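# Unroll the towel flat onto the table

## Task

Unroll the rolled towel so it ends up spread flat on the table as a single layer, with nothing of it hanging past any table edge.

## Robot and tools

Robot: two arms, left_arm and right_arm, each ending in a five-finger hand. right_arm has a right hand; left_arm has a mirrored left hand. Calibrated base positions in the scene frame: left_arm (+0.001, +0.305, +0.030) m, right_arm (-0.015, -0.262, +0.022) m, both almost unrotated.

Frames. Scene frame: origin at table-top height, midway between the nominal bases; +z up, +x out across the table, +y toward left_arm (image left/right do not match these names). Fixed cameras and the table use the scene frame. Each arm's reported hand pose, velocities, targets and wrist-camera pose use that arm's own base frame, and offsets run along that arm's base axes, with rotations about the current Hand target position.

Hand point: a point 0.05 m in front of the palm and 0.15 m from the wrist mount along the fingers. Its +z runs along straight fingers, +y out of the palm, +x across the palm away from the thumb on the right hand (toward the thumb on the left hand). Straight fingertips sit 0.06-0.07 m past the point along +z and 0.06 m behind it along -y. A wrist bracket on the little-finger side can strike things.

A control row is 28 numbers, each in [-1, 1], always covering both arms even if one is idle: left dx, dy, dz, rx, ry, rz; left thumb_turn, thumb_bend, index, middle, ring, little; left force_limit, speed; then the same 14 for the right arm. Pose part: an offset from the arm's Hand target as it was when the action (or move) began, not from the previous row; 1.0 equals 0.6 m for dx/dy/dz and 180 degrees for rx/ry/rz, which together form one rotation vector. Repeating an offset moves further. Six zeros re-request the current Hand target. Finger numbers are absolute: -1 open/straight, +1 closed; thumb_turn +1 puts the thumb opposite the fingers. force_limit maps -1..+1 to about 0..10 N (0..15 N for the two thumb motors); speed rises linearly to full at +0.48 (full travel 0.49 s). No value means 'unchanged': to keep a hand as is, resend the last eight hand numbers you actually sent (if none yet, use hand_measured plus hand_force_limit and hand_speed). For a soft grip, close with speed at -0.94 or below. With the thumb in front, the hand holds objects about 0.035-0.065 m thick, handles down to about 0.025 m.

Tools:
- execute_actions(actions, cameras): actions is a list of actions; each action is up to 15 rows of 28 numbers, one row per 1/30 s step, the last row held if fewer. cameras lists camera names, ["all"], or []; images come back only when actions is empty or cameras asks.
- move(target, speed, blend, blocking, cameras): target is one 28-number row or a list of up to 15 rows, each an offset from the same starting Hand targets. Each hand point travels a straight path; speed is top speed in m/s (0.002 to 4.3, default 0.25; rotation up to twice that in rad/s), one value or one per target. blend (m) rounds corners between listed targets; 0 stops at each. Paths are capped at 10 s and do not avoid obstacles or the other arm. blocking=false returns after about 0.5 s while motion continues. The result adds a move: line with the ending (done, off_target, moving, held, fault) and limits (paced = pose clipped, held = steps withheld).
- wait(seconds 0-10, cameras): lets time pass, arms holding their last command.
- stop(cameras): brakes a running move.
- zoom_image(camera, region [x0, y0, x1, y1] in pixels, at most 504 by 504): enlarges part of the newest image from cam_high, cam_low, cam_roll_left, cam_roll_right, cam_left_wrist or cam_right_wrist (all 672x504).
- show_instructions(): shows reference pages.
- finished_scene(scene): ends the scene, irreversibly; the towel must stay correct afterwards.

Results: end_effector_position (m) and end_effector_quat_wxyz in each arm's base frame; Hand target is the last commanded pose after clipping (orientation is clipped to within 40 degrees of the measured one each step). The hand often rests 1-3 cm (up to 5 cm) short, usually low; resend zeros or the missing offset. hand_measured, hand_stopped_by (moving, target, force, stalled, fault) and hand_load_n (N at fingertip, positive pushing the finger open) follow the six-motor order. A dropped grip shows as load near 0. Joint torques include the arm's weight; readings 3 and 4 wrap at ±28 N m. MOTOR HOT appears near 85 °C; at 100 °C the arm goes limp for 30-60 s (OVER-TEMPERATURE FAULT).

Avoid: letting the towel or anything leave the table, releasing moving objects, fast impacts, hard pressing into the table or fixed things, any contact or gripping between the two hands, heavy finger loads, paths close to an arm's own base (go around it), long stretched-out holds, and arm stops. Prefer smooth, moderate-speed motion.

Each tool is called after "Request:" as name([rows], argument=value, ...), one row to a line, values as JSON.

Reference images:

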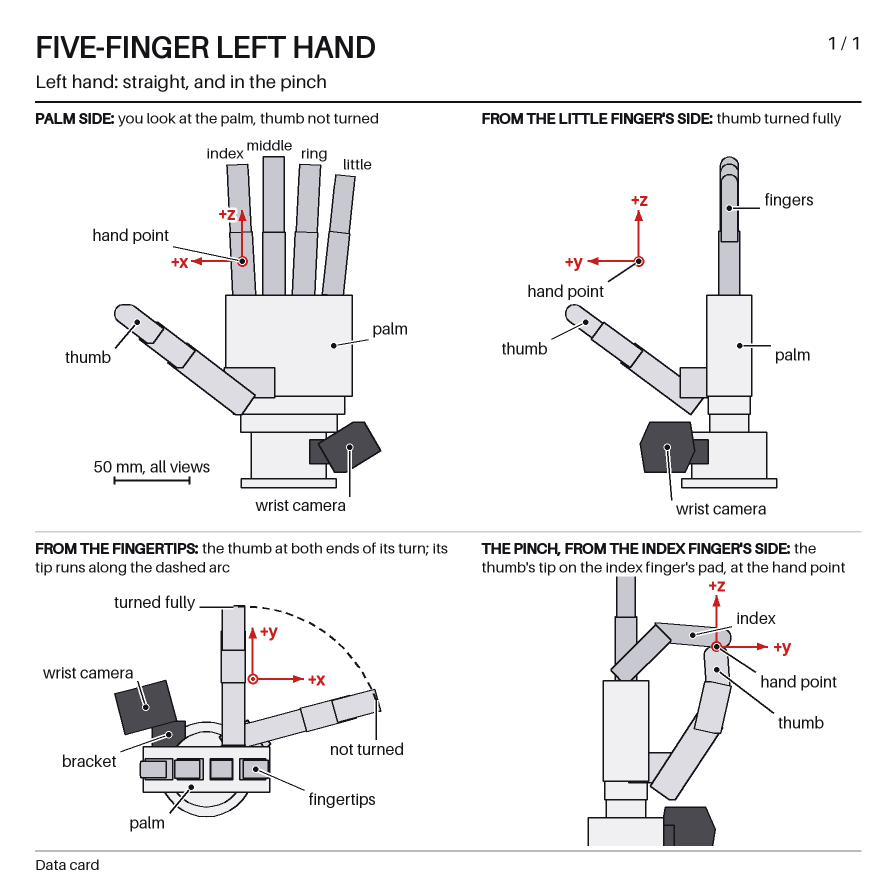

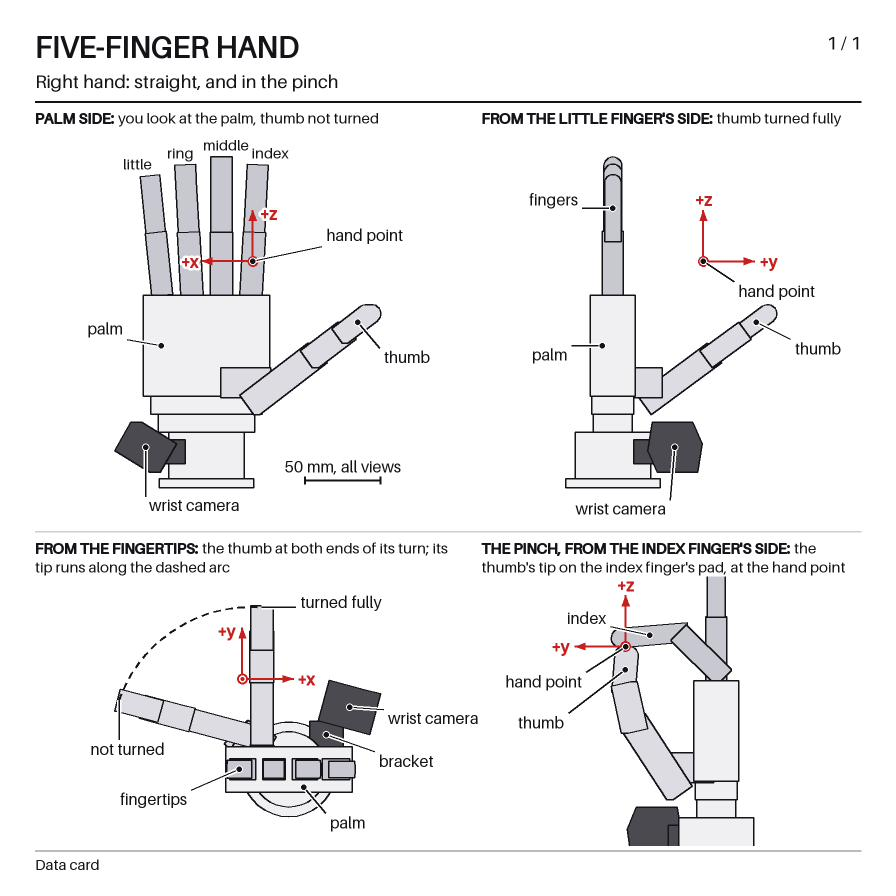

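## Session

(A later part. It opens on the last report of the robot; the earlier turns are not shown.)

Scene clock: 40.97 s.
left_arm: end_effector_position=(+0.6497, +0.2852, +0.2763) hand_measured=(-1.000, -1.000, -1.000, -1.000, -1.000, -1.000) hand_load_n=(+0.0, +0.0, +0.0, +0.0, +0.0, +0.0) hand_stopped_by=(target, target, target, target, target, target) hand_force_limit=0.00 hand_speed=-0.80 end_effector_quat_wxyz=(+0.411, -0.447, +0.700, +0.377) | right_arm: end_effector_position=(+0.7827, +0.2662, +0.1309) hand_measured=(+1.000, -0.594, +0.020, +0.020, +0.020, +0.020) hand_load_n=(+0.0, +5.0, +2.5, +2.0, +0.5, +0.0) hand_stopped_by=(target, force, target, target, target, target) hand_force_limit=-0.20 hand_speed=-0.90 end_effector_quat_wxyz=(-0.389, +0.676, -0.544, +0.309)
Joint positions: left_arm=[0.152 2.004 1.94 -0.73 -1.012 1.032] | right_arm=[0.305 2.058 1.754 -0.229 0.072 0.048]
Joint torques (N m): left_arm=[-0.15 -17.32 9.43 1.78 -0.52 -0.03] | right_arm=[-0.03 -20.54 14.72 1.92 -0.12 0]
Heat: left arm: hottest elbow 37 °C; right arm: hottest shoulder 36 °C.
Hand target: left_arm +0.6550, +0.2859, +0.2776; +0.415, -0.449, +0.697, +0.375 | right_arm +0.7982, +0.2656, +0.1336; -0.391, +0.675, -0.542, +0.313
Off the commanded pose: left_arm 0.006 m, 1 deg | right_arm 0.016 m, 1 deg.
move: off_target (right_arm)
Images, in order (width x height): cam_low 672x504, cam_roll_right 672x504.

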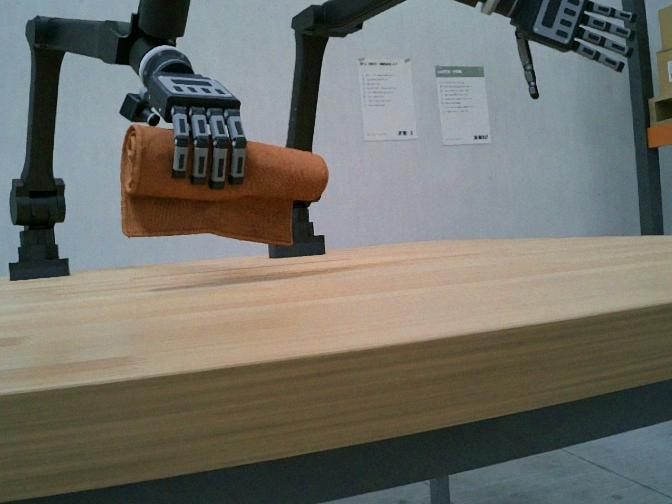

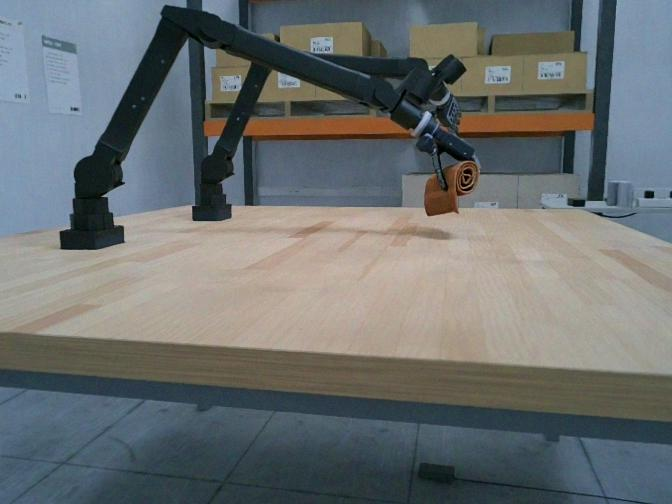

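Request:
move([
  [0,0,0,0,0,0,-1,-1,-1,-1,-1,-1,0,-0.8,0.0,0,-0.09,0,0,0,1,-0.58,0.02,0.02,0.02,0.02,-0.2,-0.9],
  [0,0,0,0,0,0,-1,-1,-1,-1,-1,-1,0,-0.8,-0.147,-0.0325,-0.182,0,0,0,1,-0.58,0.02,0.02,0.02,0.02,-0.2,-0.9],
], speed=0.08, cameras=["all"])

Request:
zoom_image(camera="cam_roll_right", region=[370, 130, 520, 260])

Scene clock: 44.30 s.
left_arm: end_effector_position=(+0.6497, +0.2852, +0.2763) hand_measured=(-1.000, -1.000, -1.000, -1.000, -1.000, -1.000) hand_load_n=(+0.0, +0.0, +0.0, +0.0, +0.0, +0.0) hand_stopped_by=(target, target, target, target, target, target) hand_force_limit=0.00 hand_speed=-0.80 end_effector_quat_wxyz=(+0.411, -0.447, +0.700, +0.377) | right_arm: end_effector_position=(+0.7170, +0.2442, +0.0313) hand_measured=(+1.000, -0.594, +0.020, +0.018, +0.020, +0.020) hand_load_n=(+0.5, +5.0, +2.5, +3.5, +0.5, +0.0) hand_stopped_by=(target, force, target, target, target, target) hand_force_limit=-0.20 hand_speed=-0.90 end_effector_quat_wxyz=(-0.393, +0.672, -0.543, +0.315)
Joint positions: left_arm=[0.152 2.004 1.94 -0.73 -1.012 1.032] | right_arm=[0.305 2.011 1.371 0.125 0.078 0.048]
Joint torques (N m): left_arm=[-0.09 -17.32 9.43 1.78 -0.52 -0.03] | right_arm=[1.03 -20.66 7.06 2.95 0.02 0.05]
Heat: left arm: hottest elbow 38 °C; right arm: hottest shoulder 37 °C.
Hand target: left_arm +0.6550, +0.2859, +0.2776; +0.415, -0.449, +0.697, +0.375 | right_arm +0.7099, +0.2460, +0.0242; -0.390, +0.675, -0.542, +0.313
Off the commanded pose: left_arm 0.006 m, 1 deg | right_arm 0.010 m, 1 deg.
move: done
camera_calibration:
cam_right_wrist: T_world_to_cam=[[-0.436368, -0.363717, -0.822978, 0.42412], [-0.702667, 0.709051, 0.0592081, 0.328862], [0.561999, 0.604116, -0.564979, -0.416762], [0, 0, 0, 1]] pos_world=[0.650372, 0.172852, 0.0941084]

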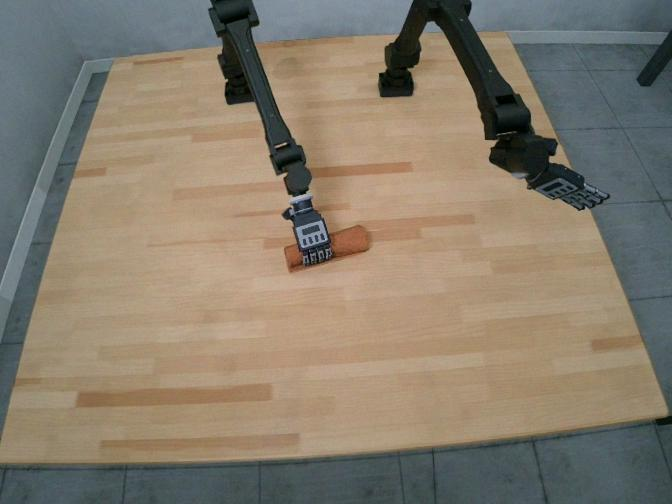

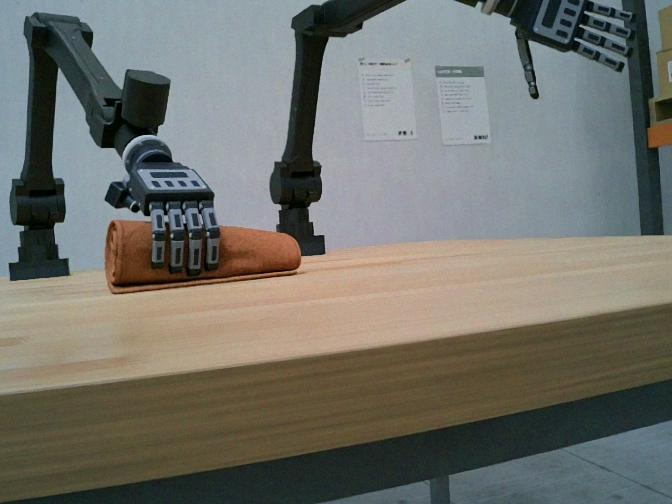

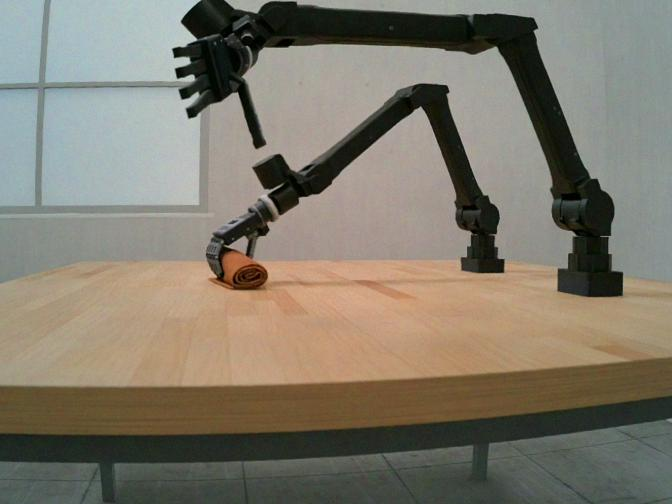

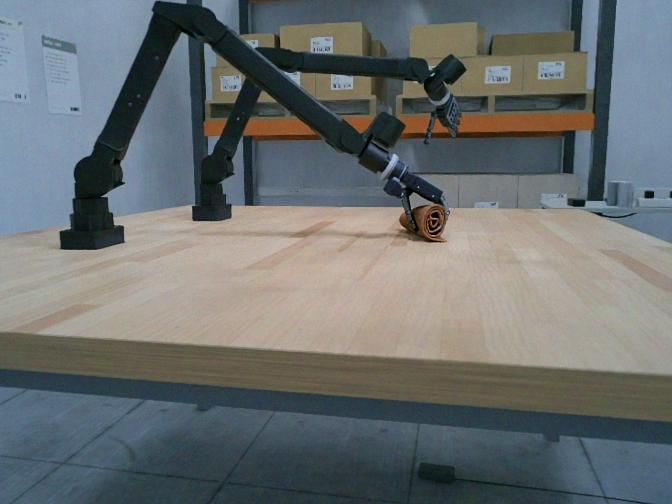

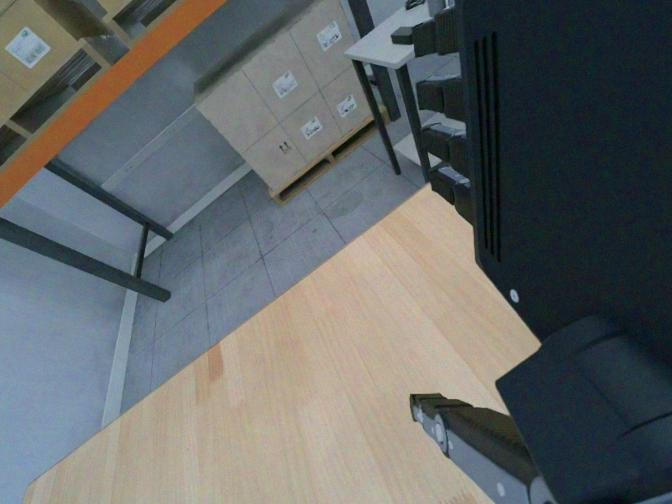

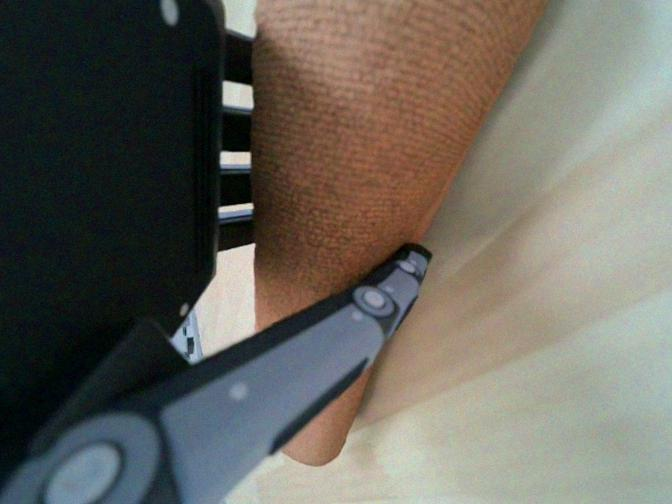

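Scaled by 3.360.

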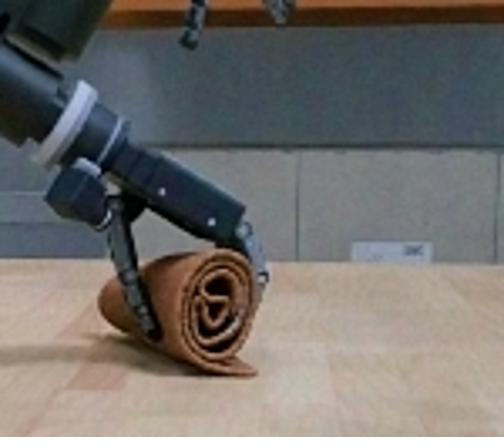

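Request:
move([
  [0,0,0,0,0,0,-1,-1,-1,-1,-1,-1,0,-0.8,-0.03,-0.007,-0.022,0,0,0,1,-0.58,0.02,0.02,0.02,0.02,-0.2,-0.9],
  [0,0,0,0,0,0,-1,-1,-1,-1,-1,-1,0,-0.8,-0.03,-0.007,-0.022,0,0,0,1,-1,0.02,0.02,0.02,0.02,-0.2,-0.5],
  [0,0,0,0,0,0,-1,-1,-1,-1,-1,-1,0,-0.8,-0.03,-0.007,-0.022,0,0,0,-1,-1,0.02,0.02,0.02,0.02,-0.2,-0.3],
], speed=0.06, cameras=["all"])

Request:
zoom_image(camera="cam_roll_right", region=[370, 130, 520, 260])

Scene clock: 49.00 s.
left_arm: end_effector_position=(+0.6497, +0.2852, +0.2763) hand_measured=(-1.000, -1.000, -1.000, -1.000, -1.000, -1.000) hand_load_n=(+0.0, +0.0, +0.0, +0.0, +0.0, +0.0) hand_stopped_by=(target, target, target, target, target, target) hand_force_limit=0.00 hand_speed=-0.80 end_effector_quat_wxyz=(+0.411, -0.447, +0.700, +0.377) | right_arm: end_effector_position=(+0.7008, +0.2379, +0.0233) hand_measured=(-1.000, -1.000, +0.020, +0.020, +0.020, +0.020) hand_load_n=(-0.5, +0.0, +1.0, -0.5, +0.0, +0.5) hand_stopped_by=(target, target, target, target, target, target) hand_force_limit=-0.20 hand_speed=-0.30 end_effector_quat_wxyz=(-0.396, +0.668, -0.543, +0.320)
Joint positions: left_arm=[0.152 2.004 1.94 -0.73 -1.012 1.032] | right_arm=[0.305 1.988 1.296 0.188 0.084 0.048]
Joint torques (N m): left_arm=[-0.15 -17.26 9.44 1.77 -0.52 -0.02] | right_arm=[1.2 -19.49 7.04 2.66 -0.13 0.08]
Heat: left arm: hottest elbow 38 °C; right arm: hottest shoulder 38 °C.
Hand target: left_arm +0.6550, +0.2859, +0.2776; +0.415, -0.449, +0.697, +0.375 | right_arm +0.6919, +0.2418, +0.0109; -0.390, +0.675, -0.542, +0.313
Off the commanded pose: left_arm 0.006 m, 1 deg | right_arm 0.016 m, 1 deg.
move: off_target (right_arm); target 2's new numbers were sent with right_arm's hand 0.020 m and 2 deg from that target; target 3's new numbers were sent with right_arm's hand 0.016 m and 1 deg from that target
camera_calibration:
cam_right_wrist: T_world_to_cam=[[-0.428555, -0.360954, -0.828283, 0.402198], [-0.699537, 0.71275, 0.051335, 0.319571], [0.571829, 0.601414, -0.557954, -0.414786], [0, 0, 0, 1]] pos_world=[0.633102, 0.166859, 0.0852969]

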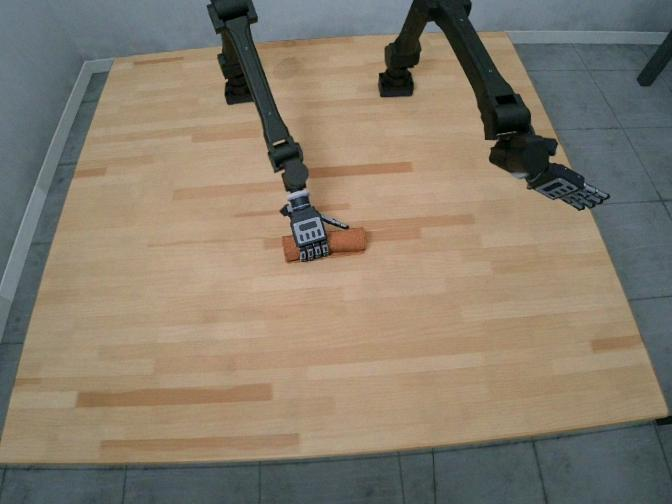

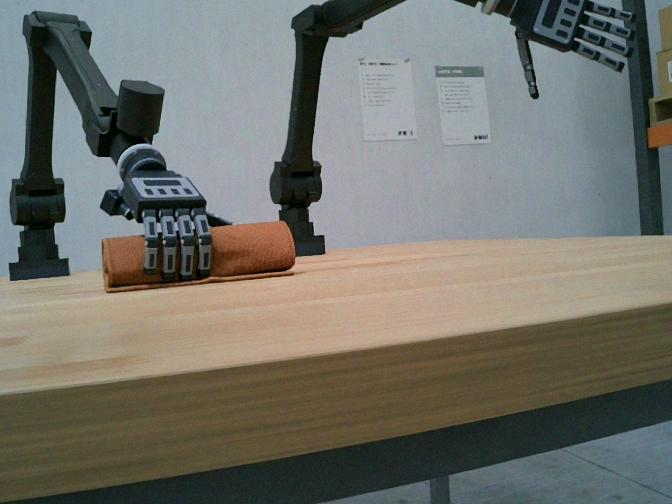

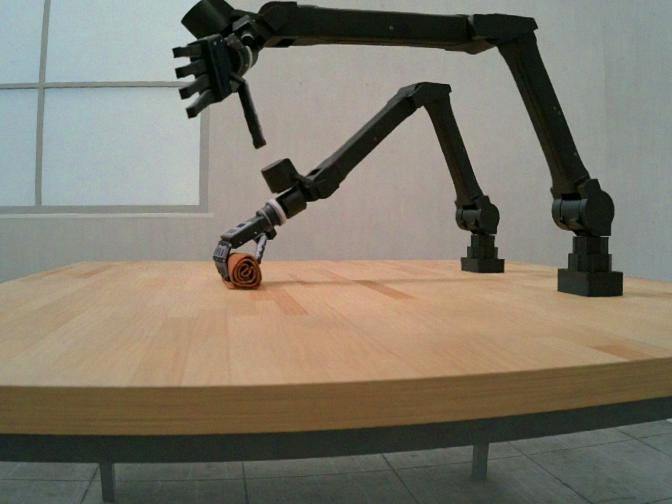

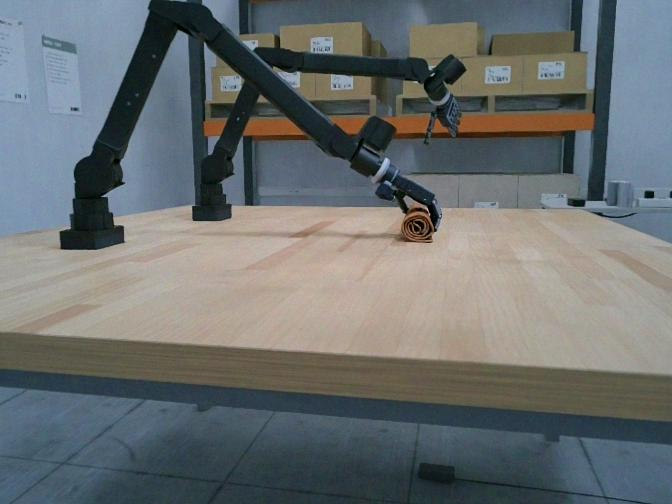

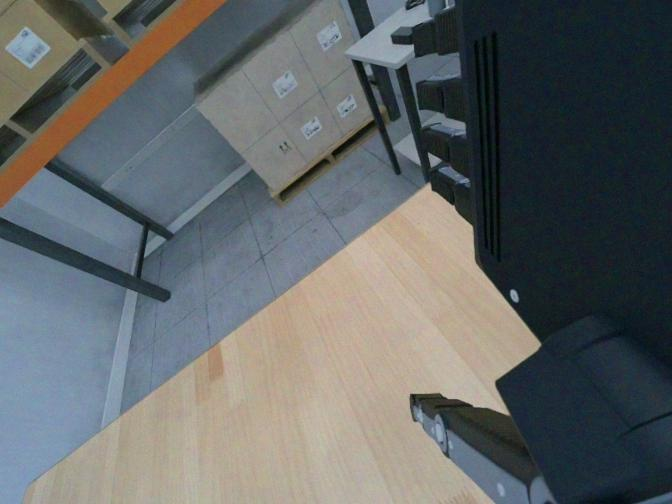

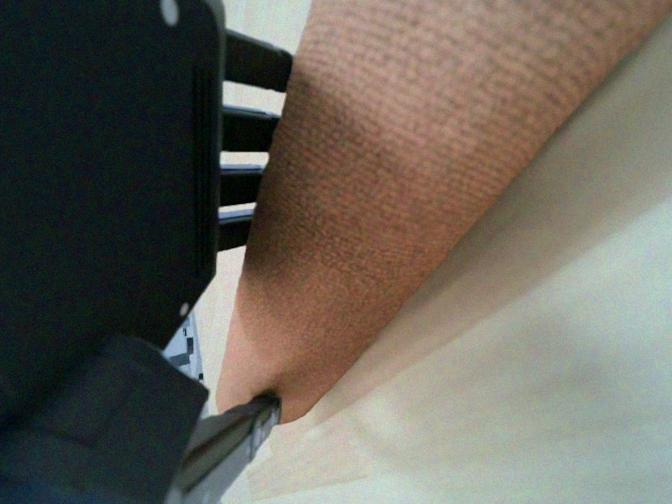

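Scaled by 3.360.

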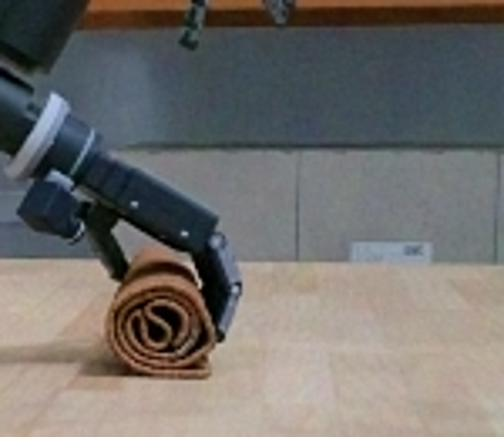

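Request:
move(target=[0,0,0,0,0,0,-1,-1,-1,-1,-1,-1,0,-0.8,-0.12,-0.022,-0.008,0,0,0,-1,-1,0.02,0.02,0.02,0.02,-0.2,-0.3], speed=0.06, cameras=["all"])

Request:
zoom_image(camera="cam_roll_right", region=[330, 130, 480, 260])

Request:
zoom_image(camera="cam_high", region=[250, 170, 400, 290])

Scene clock: 51.07 s.
left_arm: end_effector_position=(+0.6497, +0.2852, +0.2763) hand_measured=(-1.000, -1.000, -1.000, -1.000, -1.000, -1.000) hand_load_n=(+0.0, +0.0, +0.0, +0.0, +0.0, +0.0) hand_stopped_by=(target, target, target, target, target, target) hand_force_limit=0.00 hand_speed=-0.80 end_effector_quat_wxyz=(+0.411, -0.447, +0.700, +0.377) | right_arm: end_effector_position=(+0.6330, +0.2225, +0.0190) hand_measured=(-1.000, -1.000, +0.020, +0.020, +0.020, +0.020) hand_load_n=(+0.0, +0.0, +1.5, +0.0, +0.0, +0.0) hand_stopped_by=(target, target, target, target, target, target) hand_force_limit=-0.20 hand_speed=-0.30 end_effector_quat_wxyz=(-0.396, +0.668, -0.541, +0.323)
Joint positions: left_arm=[0.152 2.004 1.94 -0.73 -1.012 1.032] | right_arm=[0.316 1.86 1.062 0.297 0.096 0.05]
Joint torques (N m): left_arm=[-0.15 -17.26 9.43 1.77 -0.51 -0.03] | right_arm=[1.73 -17.14 5.79 2.63 0 0.14]
Heat: left arm: hottest elbow 38 °C; right arm: hottest shoulder 38 °C.
Hand target: left_arm +0.6550, +0.2859, +0.2776; +0.415, -0.449, +0.697, +0.375 | right_arm +0.6199, +0.2286, +0.0061; -0.390, +0.675, -0.542, +0.313
Off the commanded pose: left_arm 0.006 m, 1 deg | right_arm 0.019 m, 2 deg.
move: off_target (right_arm)
camera_calibration:
cam_right_wrist: T_world_to_cam=[[-0.424777, -0.363937, -0.828924, 0.362289], [-0.700046, 0.712624, 0.0458583, 0.283825], [0.574021, 0.599764, -0.557479, -0.370246], [0, 0, 0, 1]] pos_world=[0.565112, 0.151651, 0.08089]

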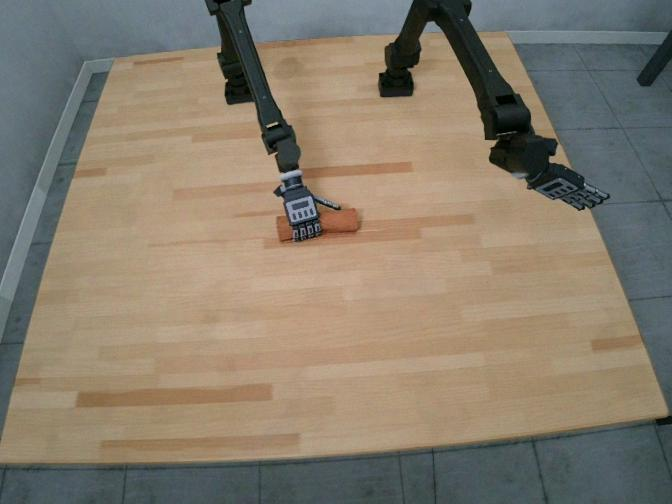

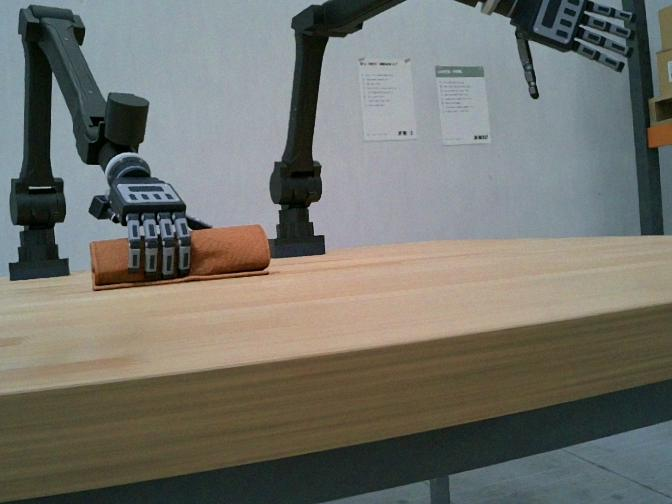

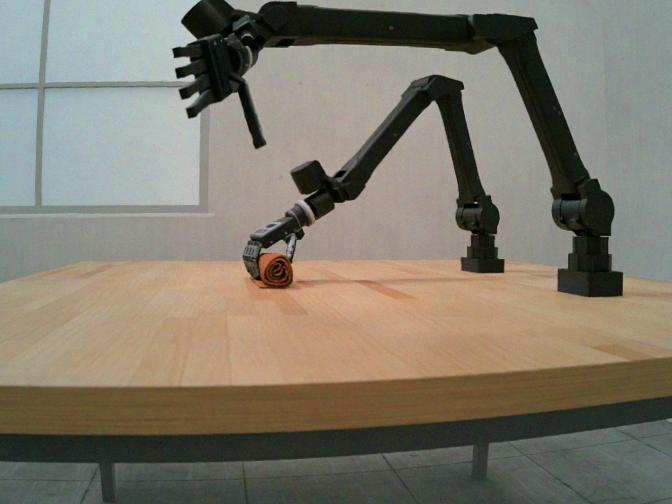

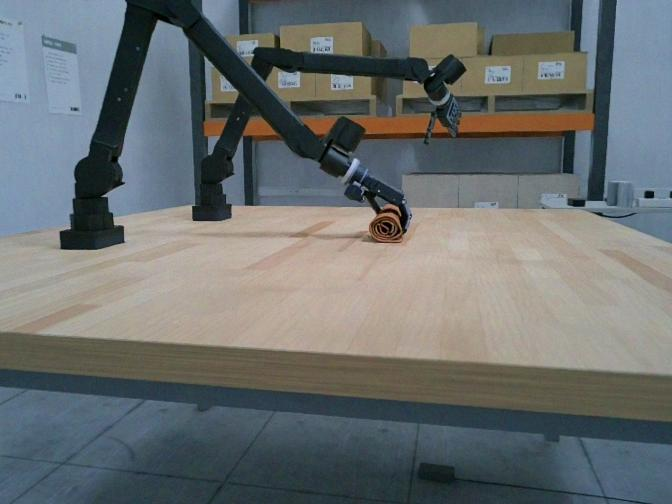

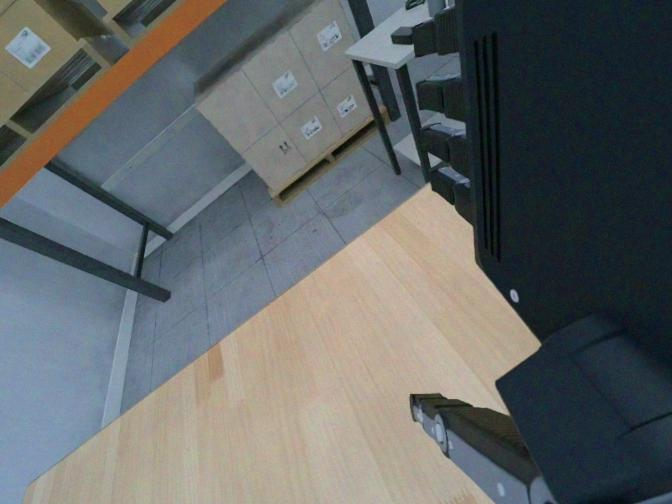

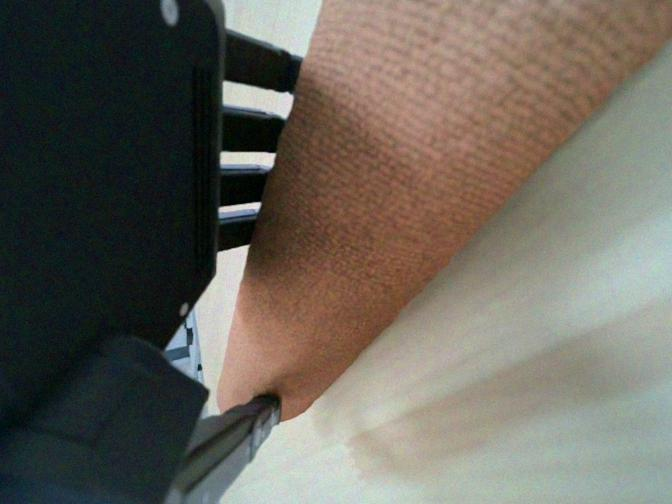

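Scaled by 3.360.

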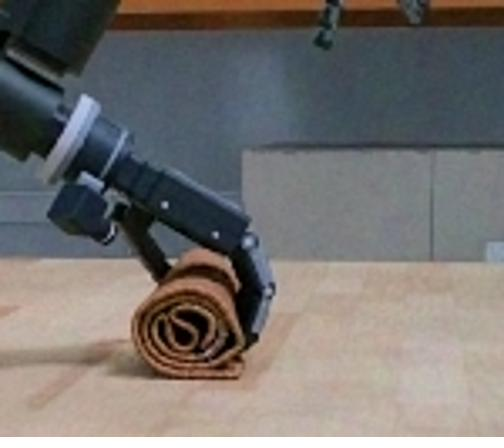

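Scaled by 3.360.

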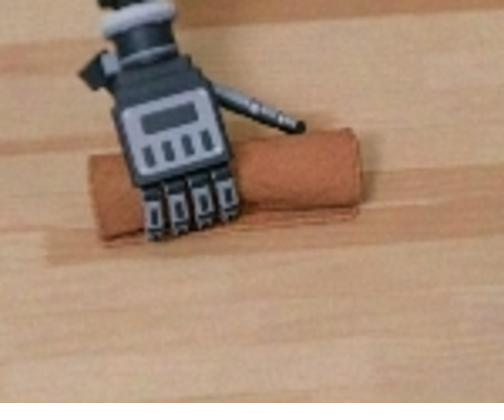

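Request:
move([
  [0,0,0,0,0,0,-1,-1,-1,-1,-1,-1,0,-0.8,0.042,0.009,0,0,0,0,-1,-1,0.02,0.02,0.02,0.02,-0.2,-0.3],
  [0,0,0,0,0,0,-1,-1,-1,-1,-1,-1,0,-0.8,0.042,0.009,0.173,0,0,0,-1,-1,0.02,0.02,0.02,0.02,-0.2,-0.3],
  [0,0,0,0,0,0,-1,-1,-1,-1,-1,-1,0,-0.8,-0.015,0.027,0.153,0.0109,-0.0996,-0.0689,-1,-1,-1,-1,-1,-1,-0.2,0.3],
], speed=0.12, cameras=["all"])

Request:
zoom_image(camera="cam_roll_right", region=[330, 130, 480, 260])

Request:
zoom_image(camera="cam_high", region=[250, 170, 400, 290])

Scene clock: 59.37 s.
left_arm: end_effector_position=(+0.6497, +0.2852, +0.2763) hand_measured=(-1.000, -1.000, -1.000, -1.000, -1.000, -1.000) hand_load_n=(+0.0, +0.0, -0.5, +0.0, +0.0, +0.0) hand_stopped_by=(target, target, target, target, target, target) hand_force_limit=0.00 hand_speed=-0.80 end_effector_quat_wxyz=(+0.411, -0.447, +0.700, +0.377) | right_arm: end_effector_position=(+0.6144, +0.2394, +0.1024) hand_measured=(-1.000, -1.000, -1.000, -1.000, -1.000, -1.000) hand_load_n=(-0.5, +0.0, +0.0, +0.0, +0.0, +0.0) hand_stopped_by=(target, target, target, target, target, target) hand_force_limit=-0.20 hand_speed=0.30 end_effector_quat_wxyz=(-0.441, +0.550, -0.550, +0.448)
Joint positions: left_arm=[0.152 2.004 1.94 -0.73 -1.012 1.032] | right_arm=[0.45 1.726 0.924 0.566 0.447 0.095]
Joint torques (N m): left_arm=[-0.15 -17.32 9.43 1.77 -0.52 -0.03] | right_arm=[1.26 -14.86 7.05 3.6 0.09 0.15]
Heat: left arm: hottest elbow 39 °C; right arm: hottest shoulder 38 °C.
Hand target: left_arm +0.6550, +0.2859, +0.2776; +0.415, -0.449, +0.697, +0.375 | right_arm +0.6110, +0.2448, +0.0979; -0.445, +0.549, -0.550, +0.445
Off the commanded pose: left_arm 0.006 m, 1 deg | right_arm 0.008 m, 1 deg.
move: done
camera_calibration:
cam_right_wrist: T_world_to_cam=[[-0.237711, -0.272071, -0.932454, 0.303373], [-0.524105, 0.844164, -0.1127, 0.131453], [0.817807, 0.461914, -0.343261, -0.461895], [0, 0, 0, 1]] pos_world=[0.518752, 0.184927, 0.139146]

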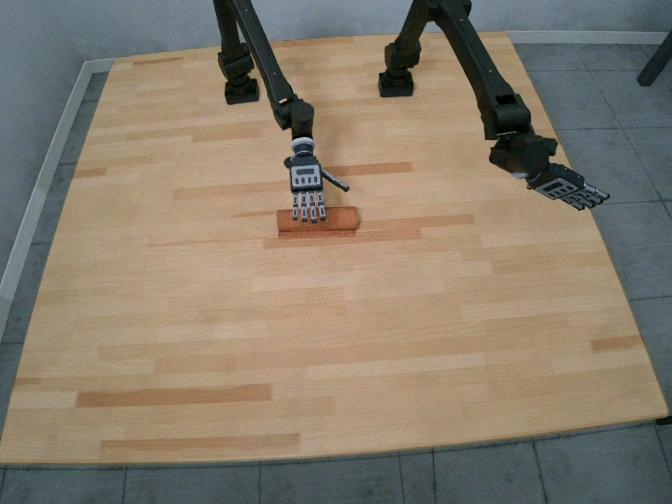

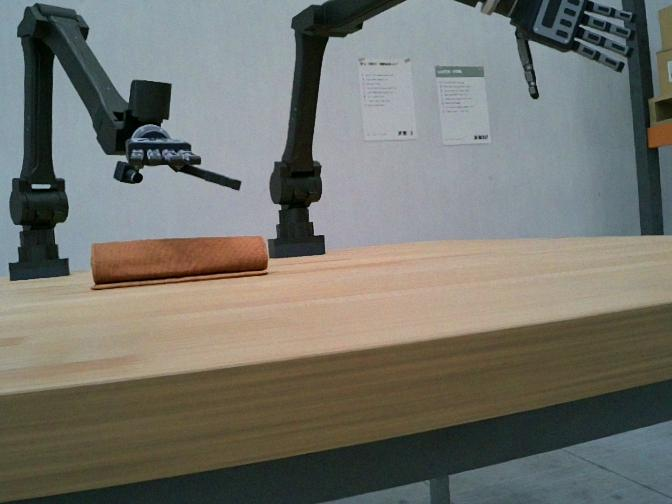

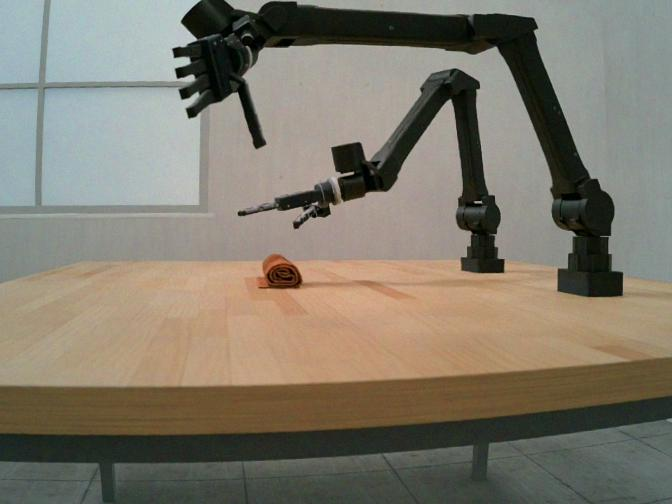

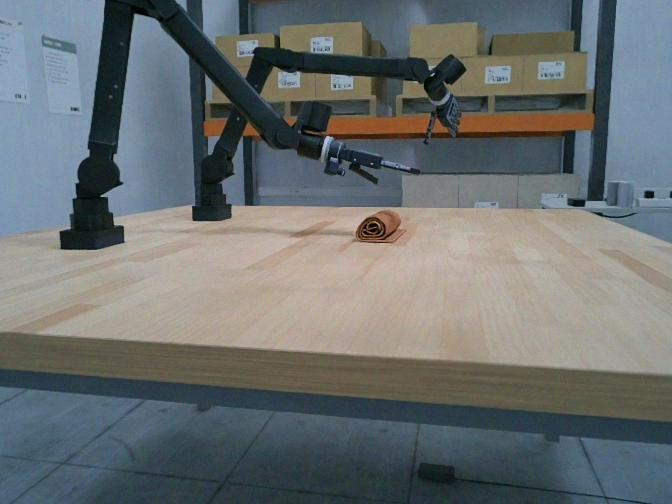

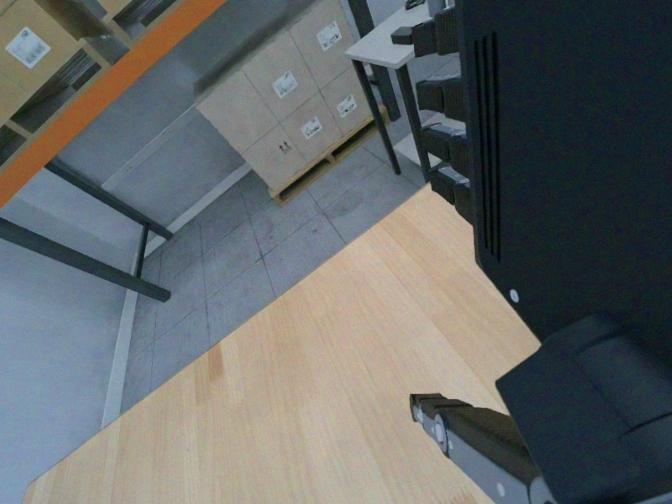

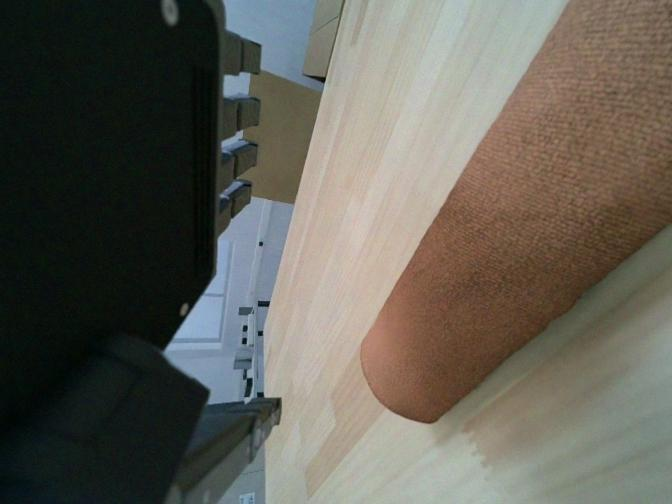

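Scaled by 3.360.

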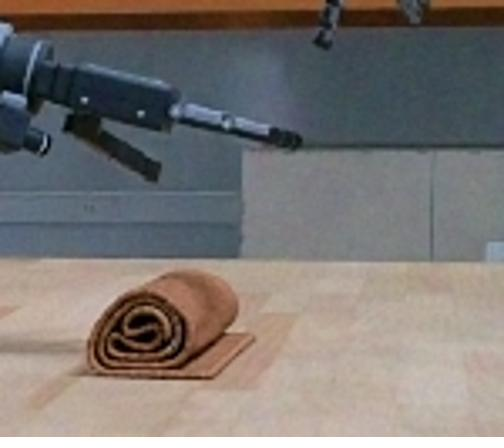

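Scaled by 3.360.

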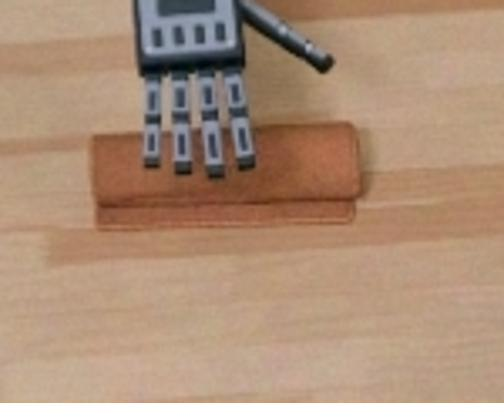

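Request:
move([
  [0,0,0,0,0,0,-1,-1,-1,-1,-1,-1,0,-0.8,-0.043,0,0,0,0,0,-1,-1,-1,-1,-1,-1,-0.2,0.3],
  [0,0,0,0,0,0,-1,-1,-1,-1,-1,-1,0,-0.8,-0.043,0,-0.175,0,0,0,-1,-1,-1,-1,-1,-1,-0.2,0.3],
], speed=0.08, cameras=["all"])

Request:
zoom_image(camera="cam_roll_right", region=[330, 130, 480, 260])

Request:
zoom_image(camera="cam_high", region=[250, 170, 400, 290])

Scene clock: 62.83 s.
left_arm: end_effector_position=(+0.6497, +0.2852, +0.2763) hand_measured=(-1.000, -1.000, -1.000, -1.000, -1.000, -1.000) hand_load_n=(+0.0, +0.0, +0.5, +0.0, +0.0, +0.0) hand_stopped_by=(target, target, target, target, target, target) hand_force_limit=0.00 hand_speed=-0.80 end_effector_quat_wxyz=(+0.411, -0.447, +0.700, +0.377) | right_arm: end_effector_position=(+0.5898, +0.2398, +0.0081) hand_measured=(-1.000, -1.000, -1.000, -1.000, -1.000, -1.000) hand_load_n=(+0.0, +0.0, +0.0, +0.0, +0.0, -0.5) hand_stopped_by=(target, target, target, target, target, target) hand_force_limit=-0.20 hand_speed=0.30 end_effector_quat_wxyz=(-0.446, +0.546, -0.548, +0.450)
Joint positions: left_arm=[0.152 2.004 1.94 -0.73 -1.012 1.032] | right_arm=[0.474 1.924 0.823 0.879 0.471 0.099]
Joint torques (N m): left_arm=[-0.15 -17.26 9.43 1.77 -0.52 -0.03] | right_arm=[1.38 -13.57 5.41 3.59 0.1 0.17]
Heat: left arm: hottest elbow 39 °C; right arm: hottest shoulder 38 °C.
Hand target: left_arm +0.6550, +0.2859, +0.2776; +0.415, -0.449, +0.697, +0.375 | right_arm +0.5850, +0.2448, -0.0072; -0.445, +0.549, -0.550, +0.445
Off the commanded pose: left_arm 0.006 m, 1 deg | right_arm 0.017 m, 1 deg.
move: off_target (right_arm)
camera_calibration:
cam_right_wrist: T_world_to_cam=[[-0.224284, -0.26718, -0.937183, 0.200603], [-0.522538, 0.84472, -0.115768, 0.106658], [0.822588, 0.463748, -0.329069, -0.477712], [0, 0, 0, 1]] pos_world=[0.493685, 0.185039, 0.0431486]

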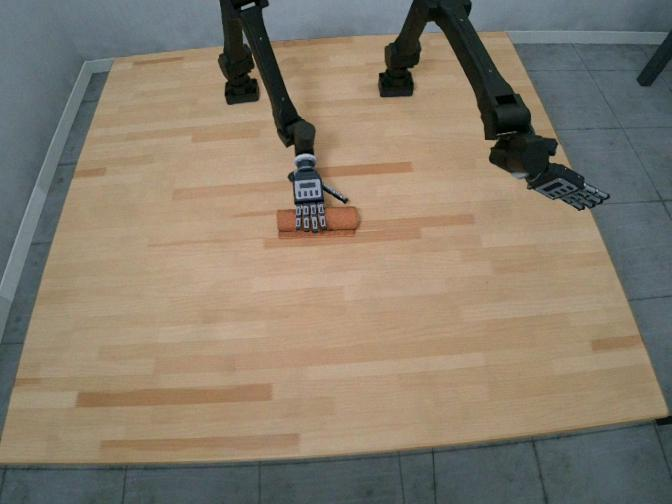

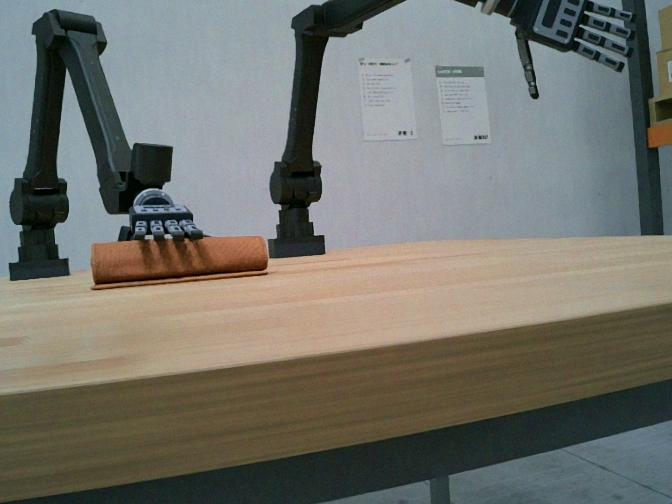

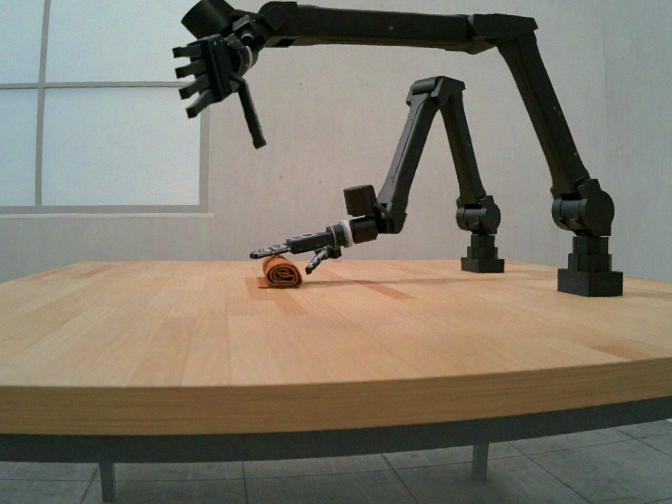

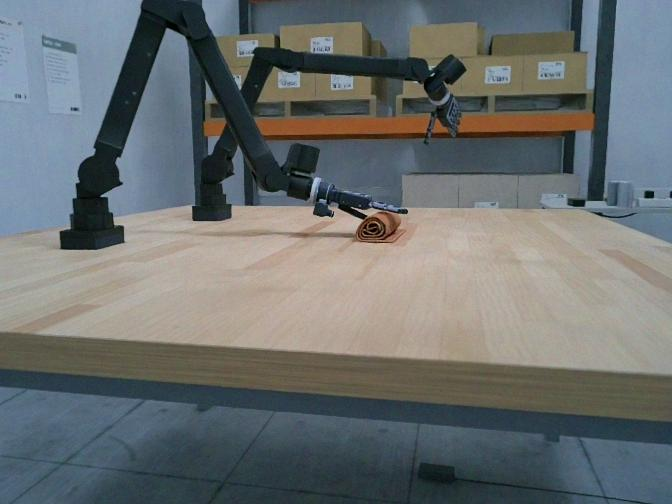

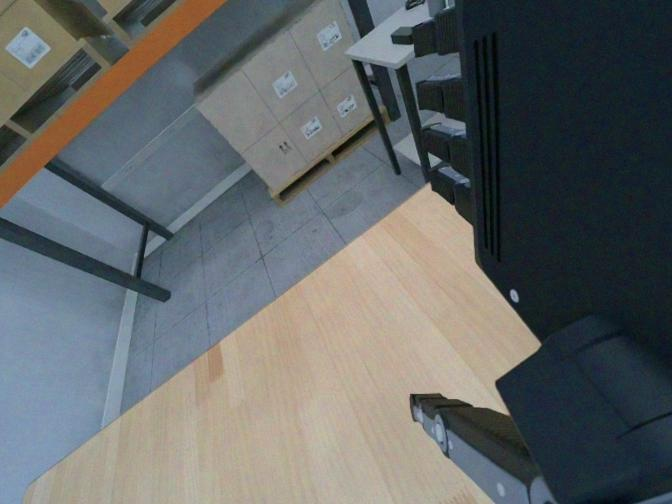

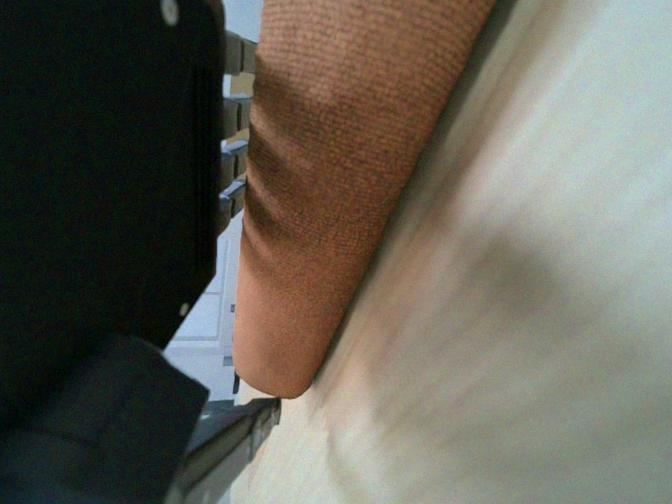

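Scaled by 3.360.

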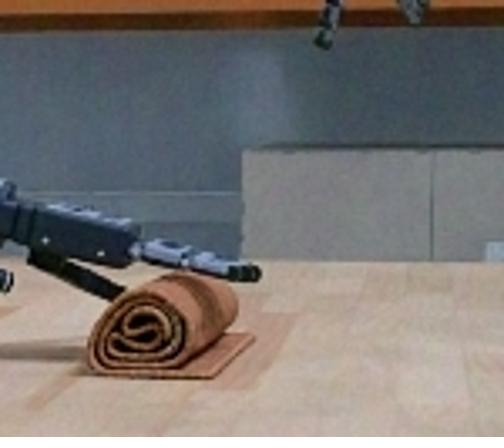

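Scaled by 3.360.

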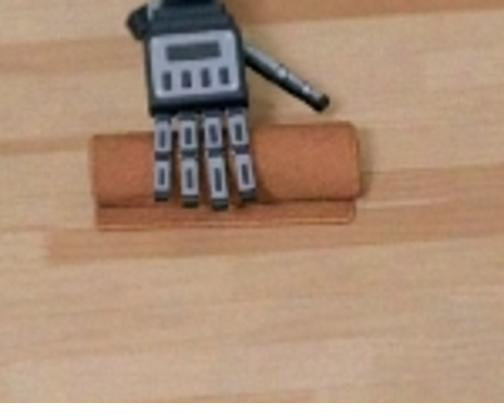

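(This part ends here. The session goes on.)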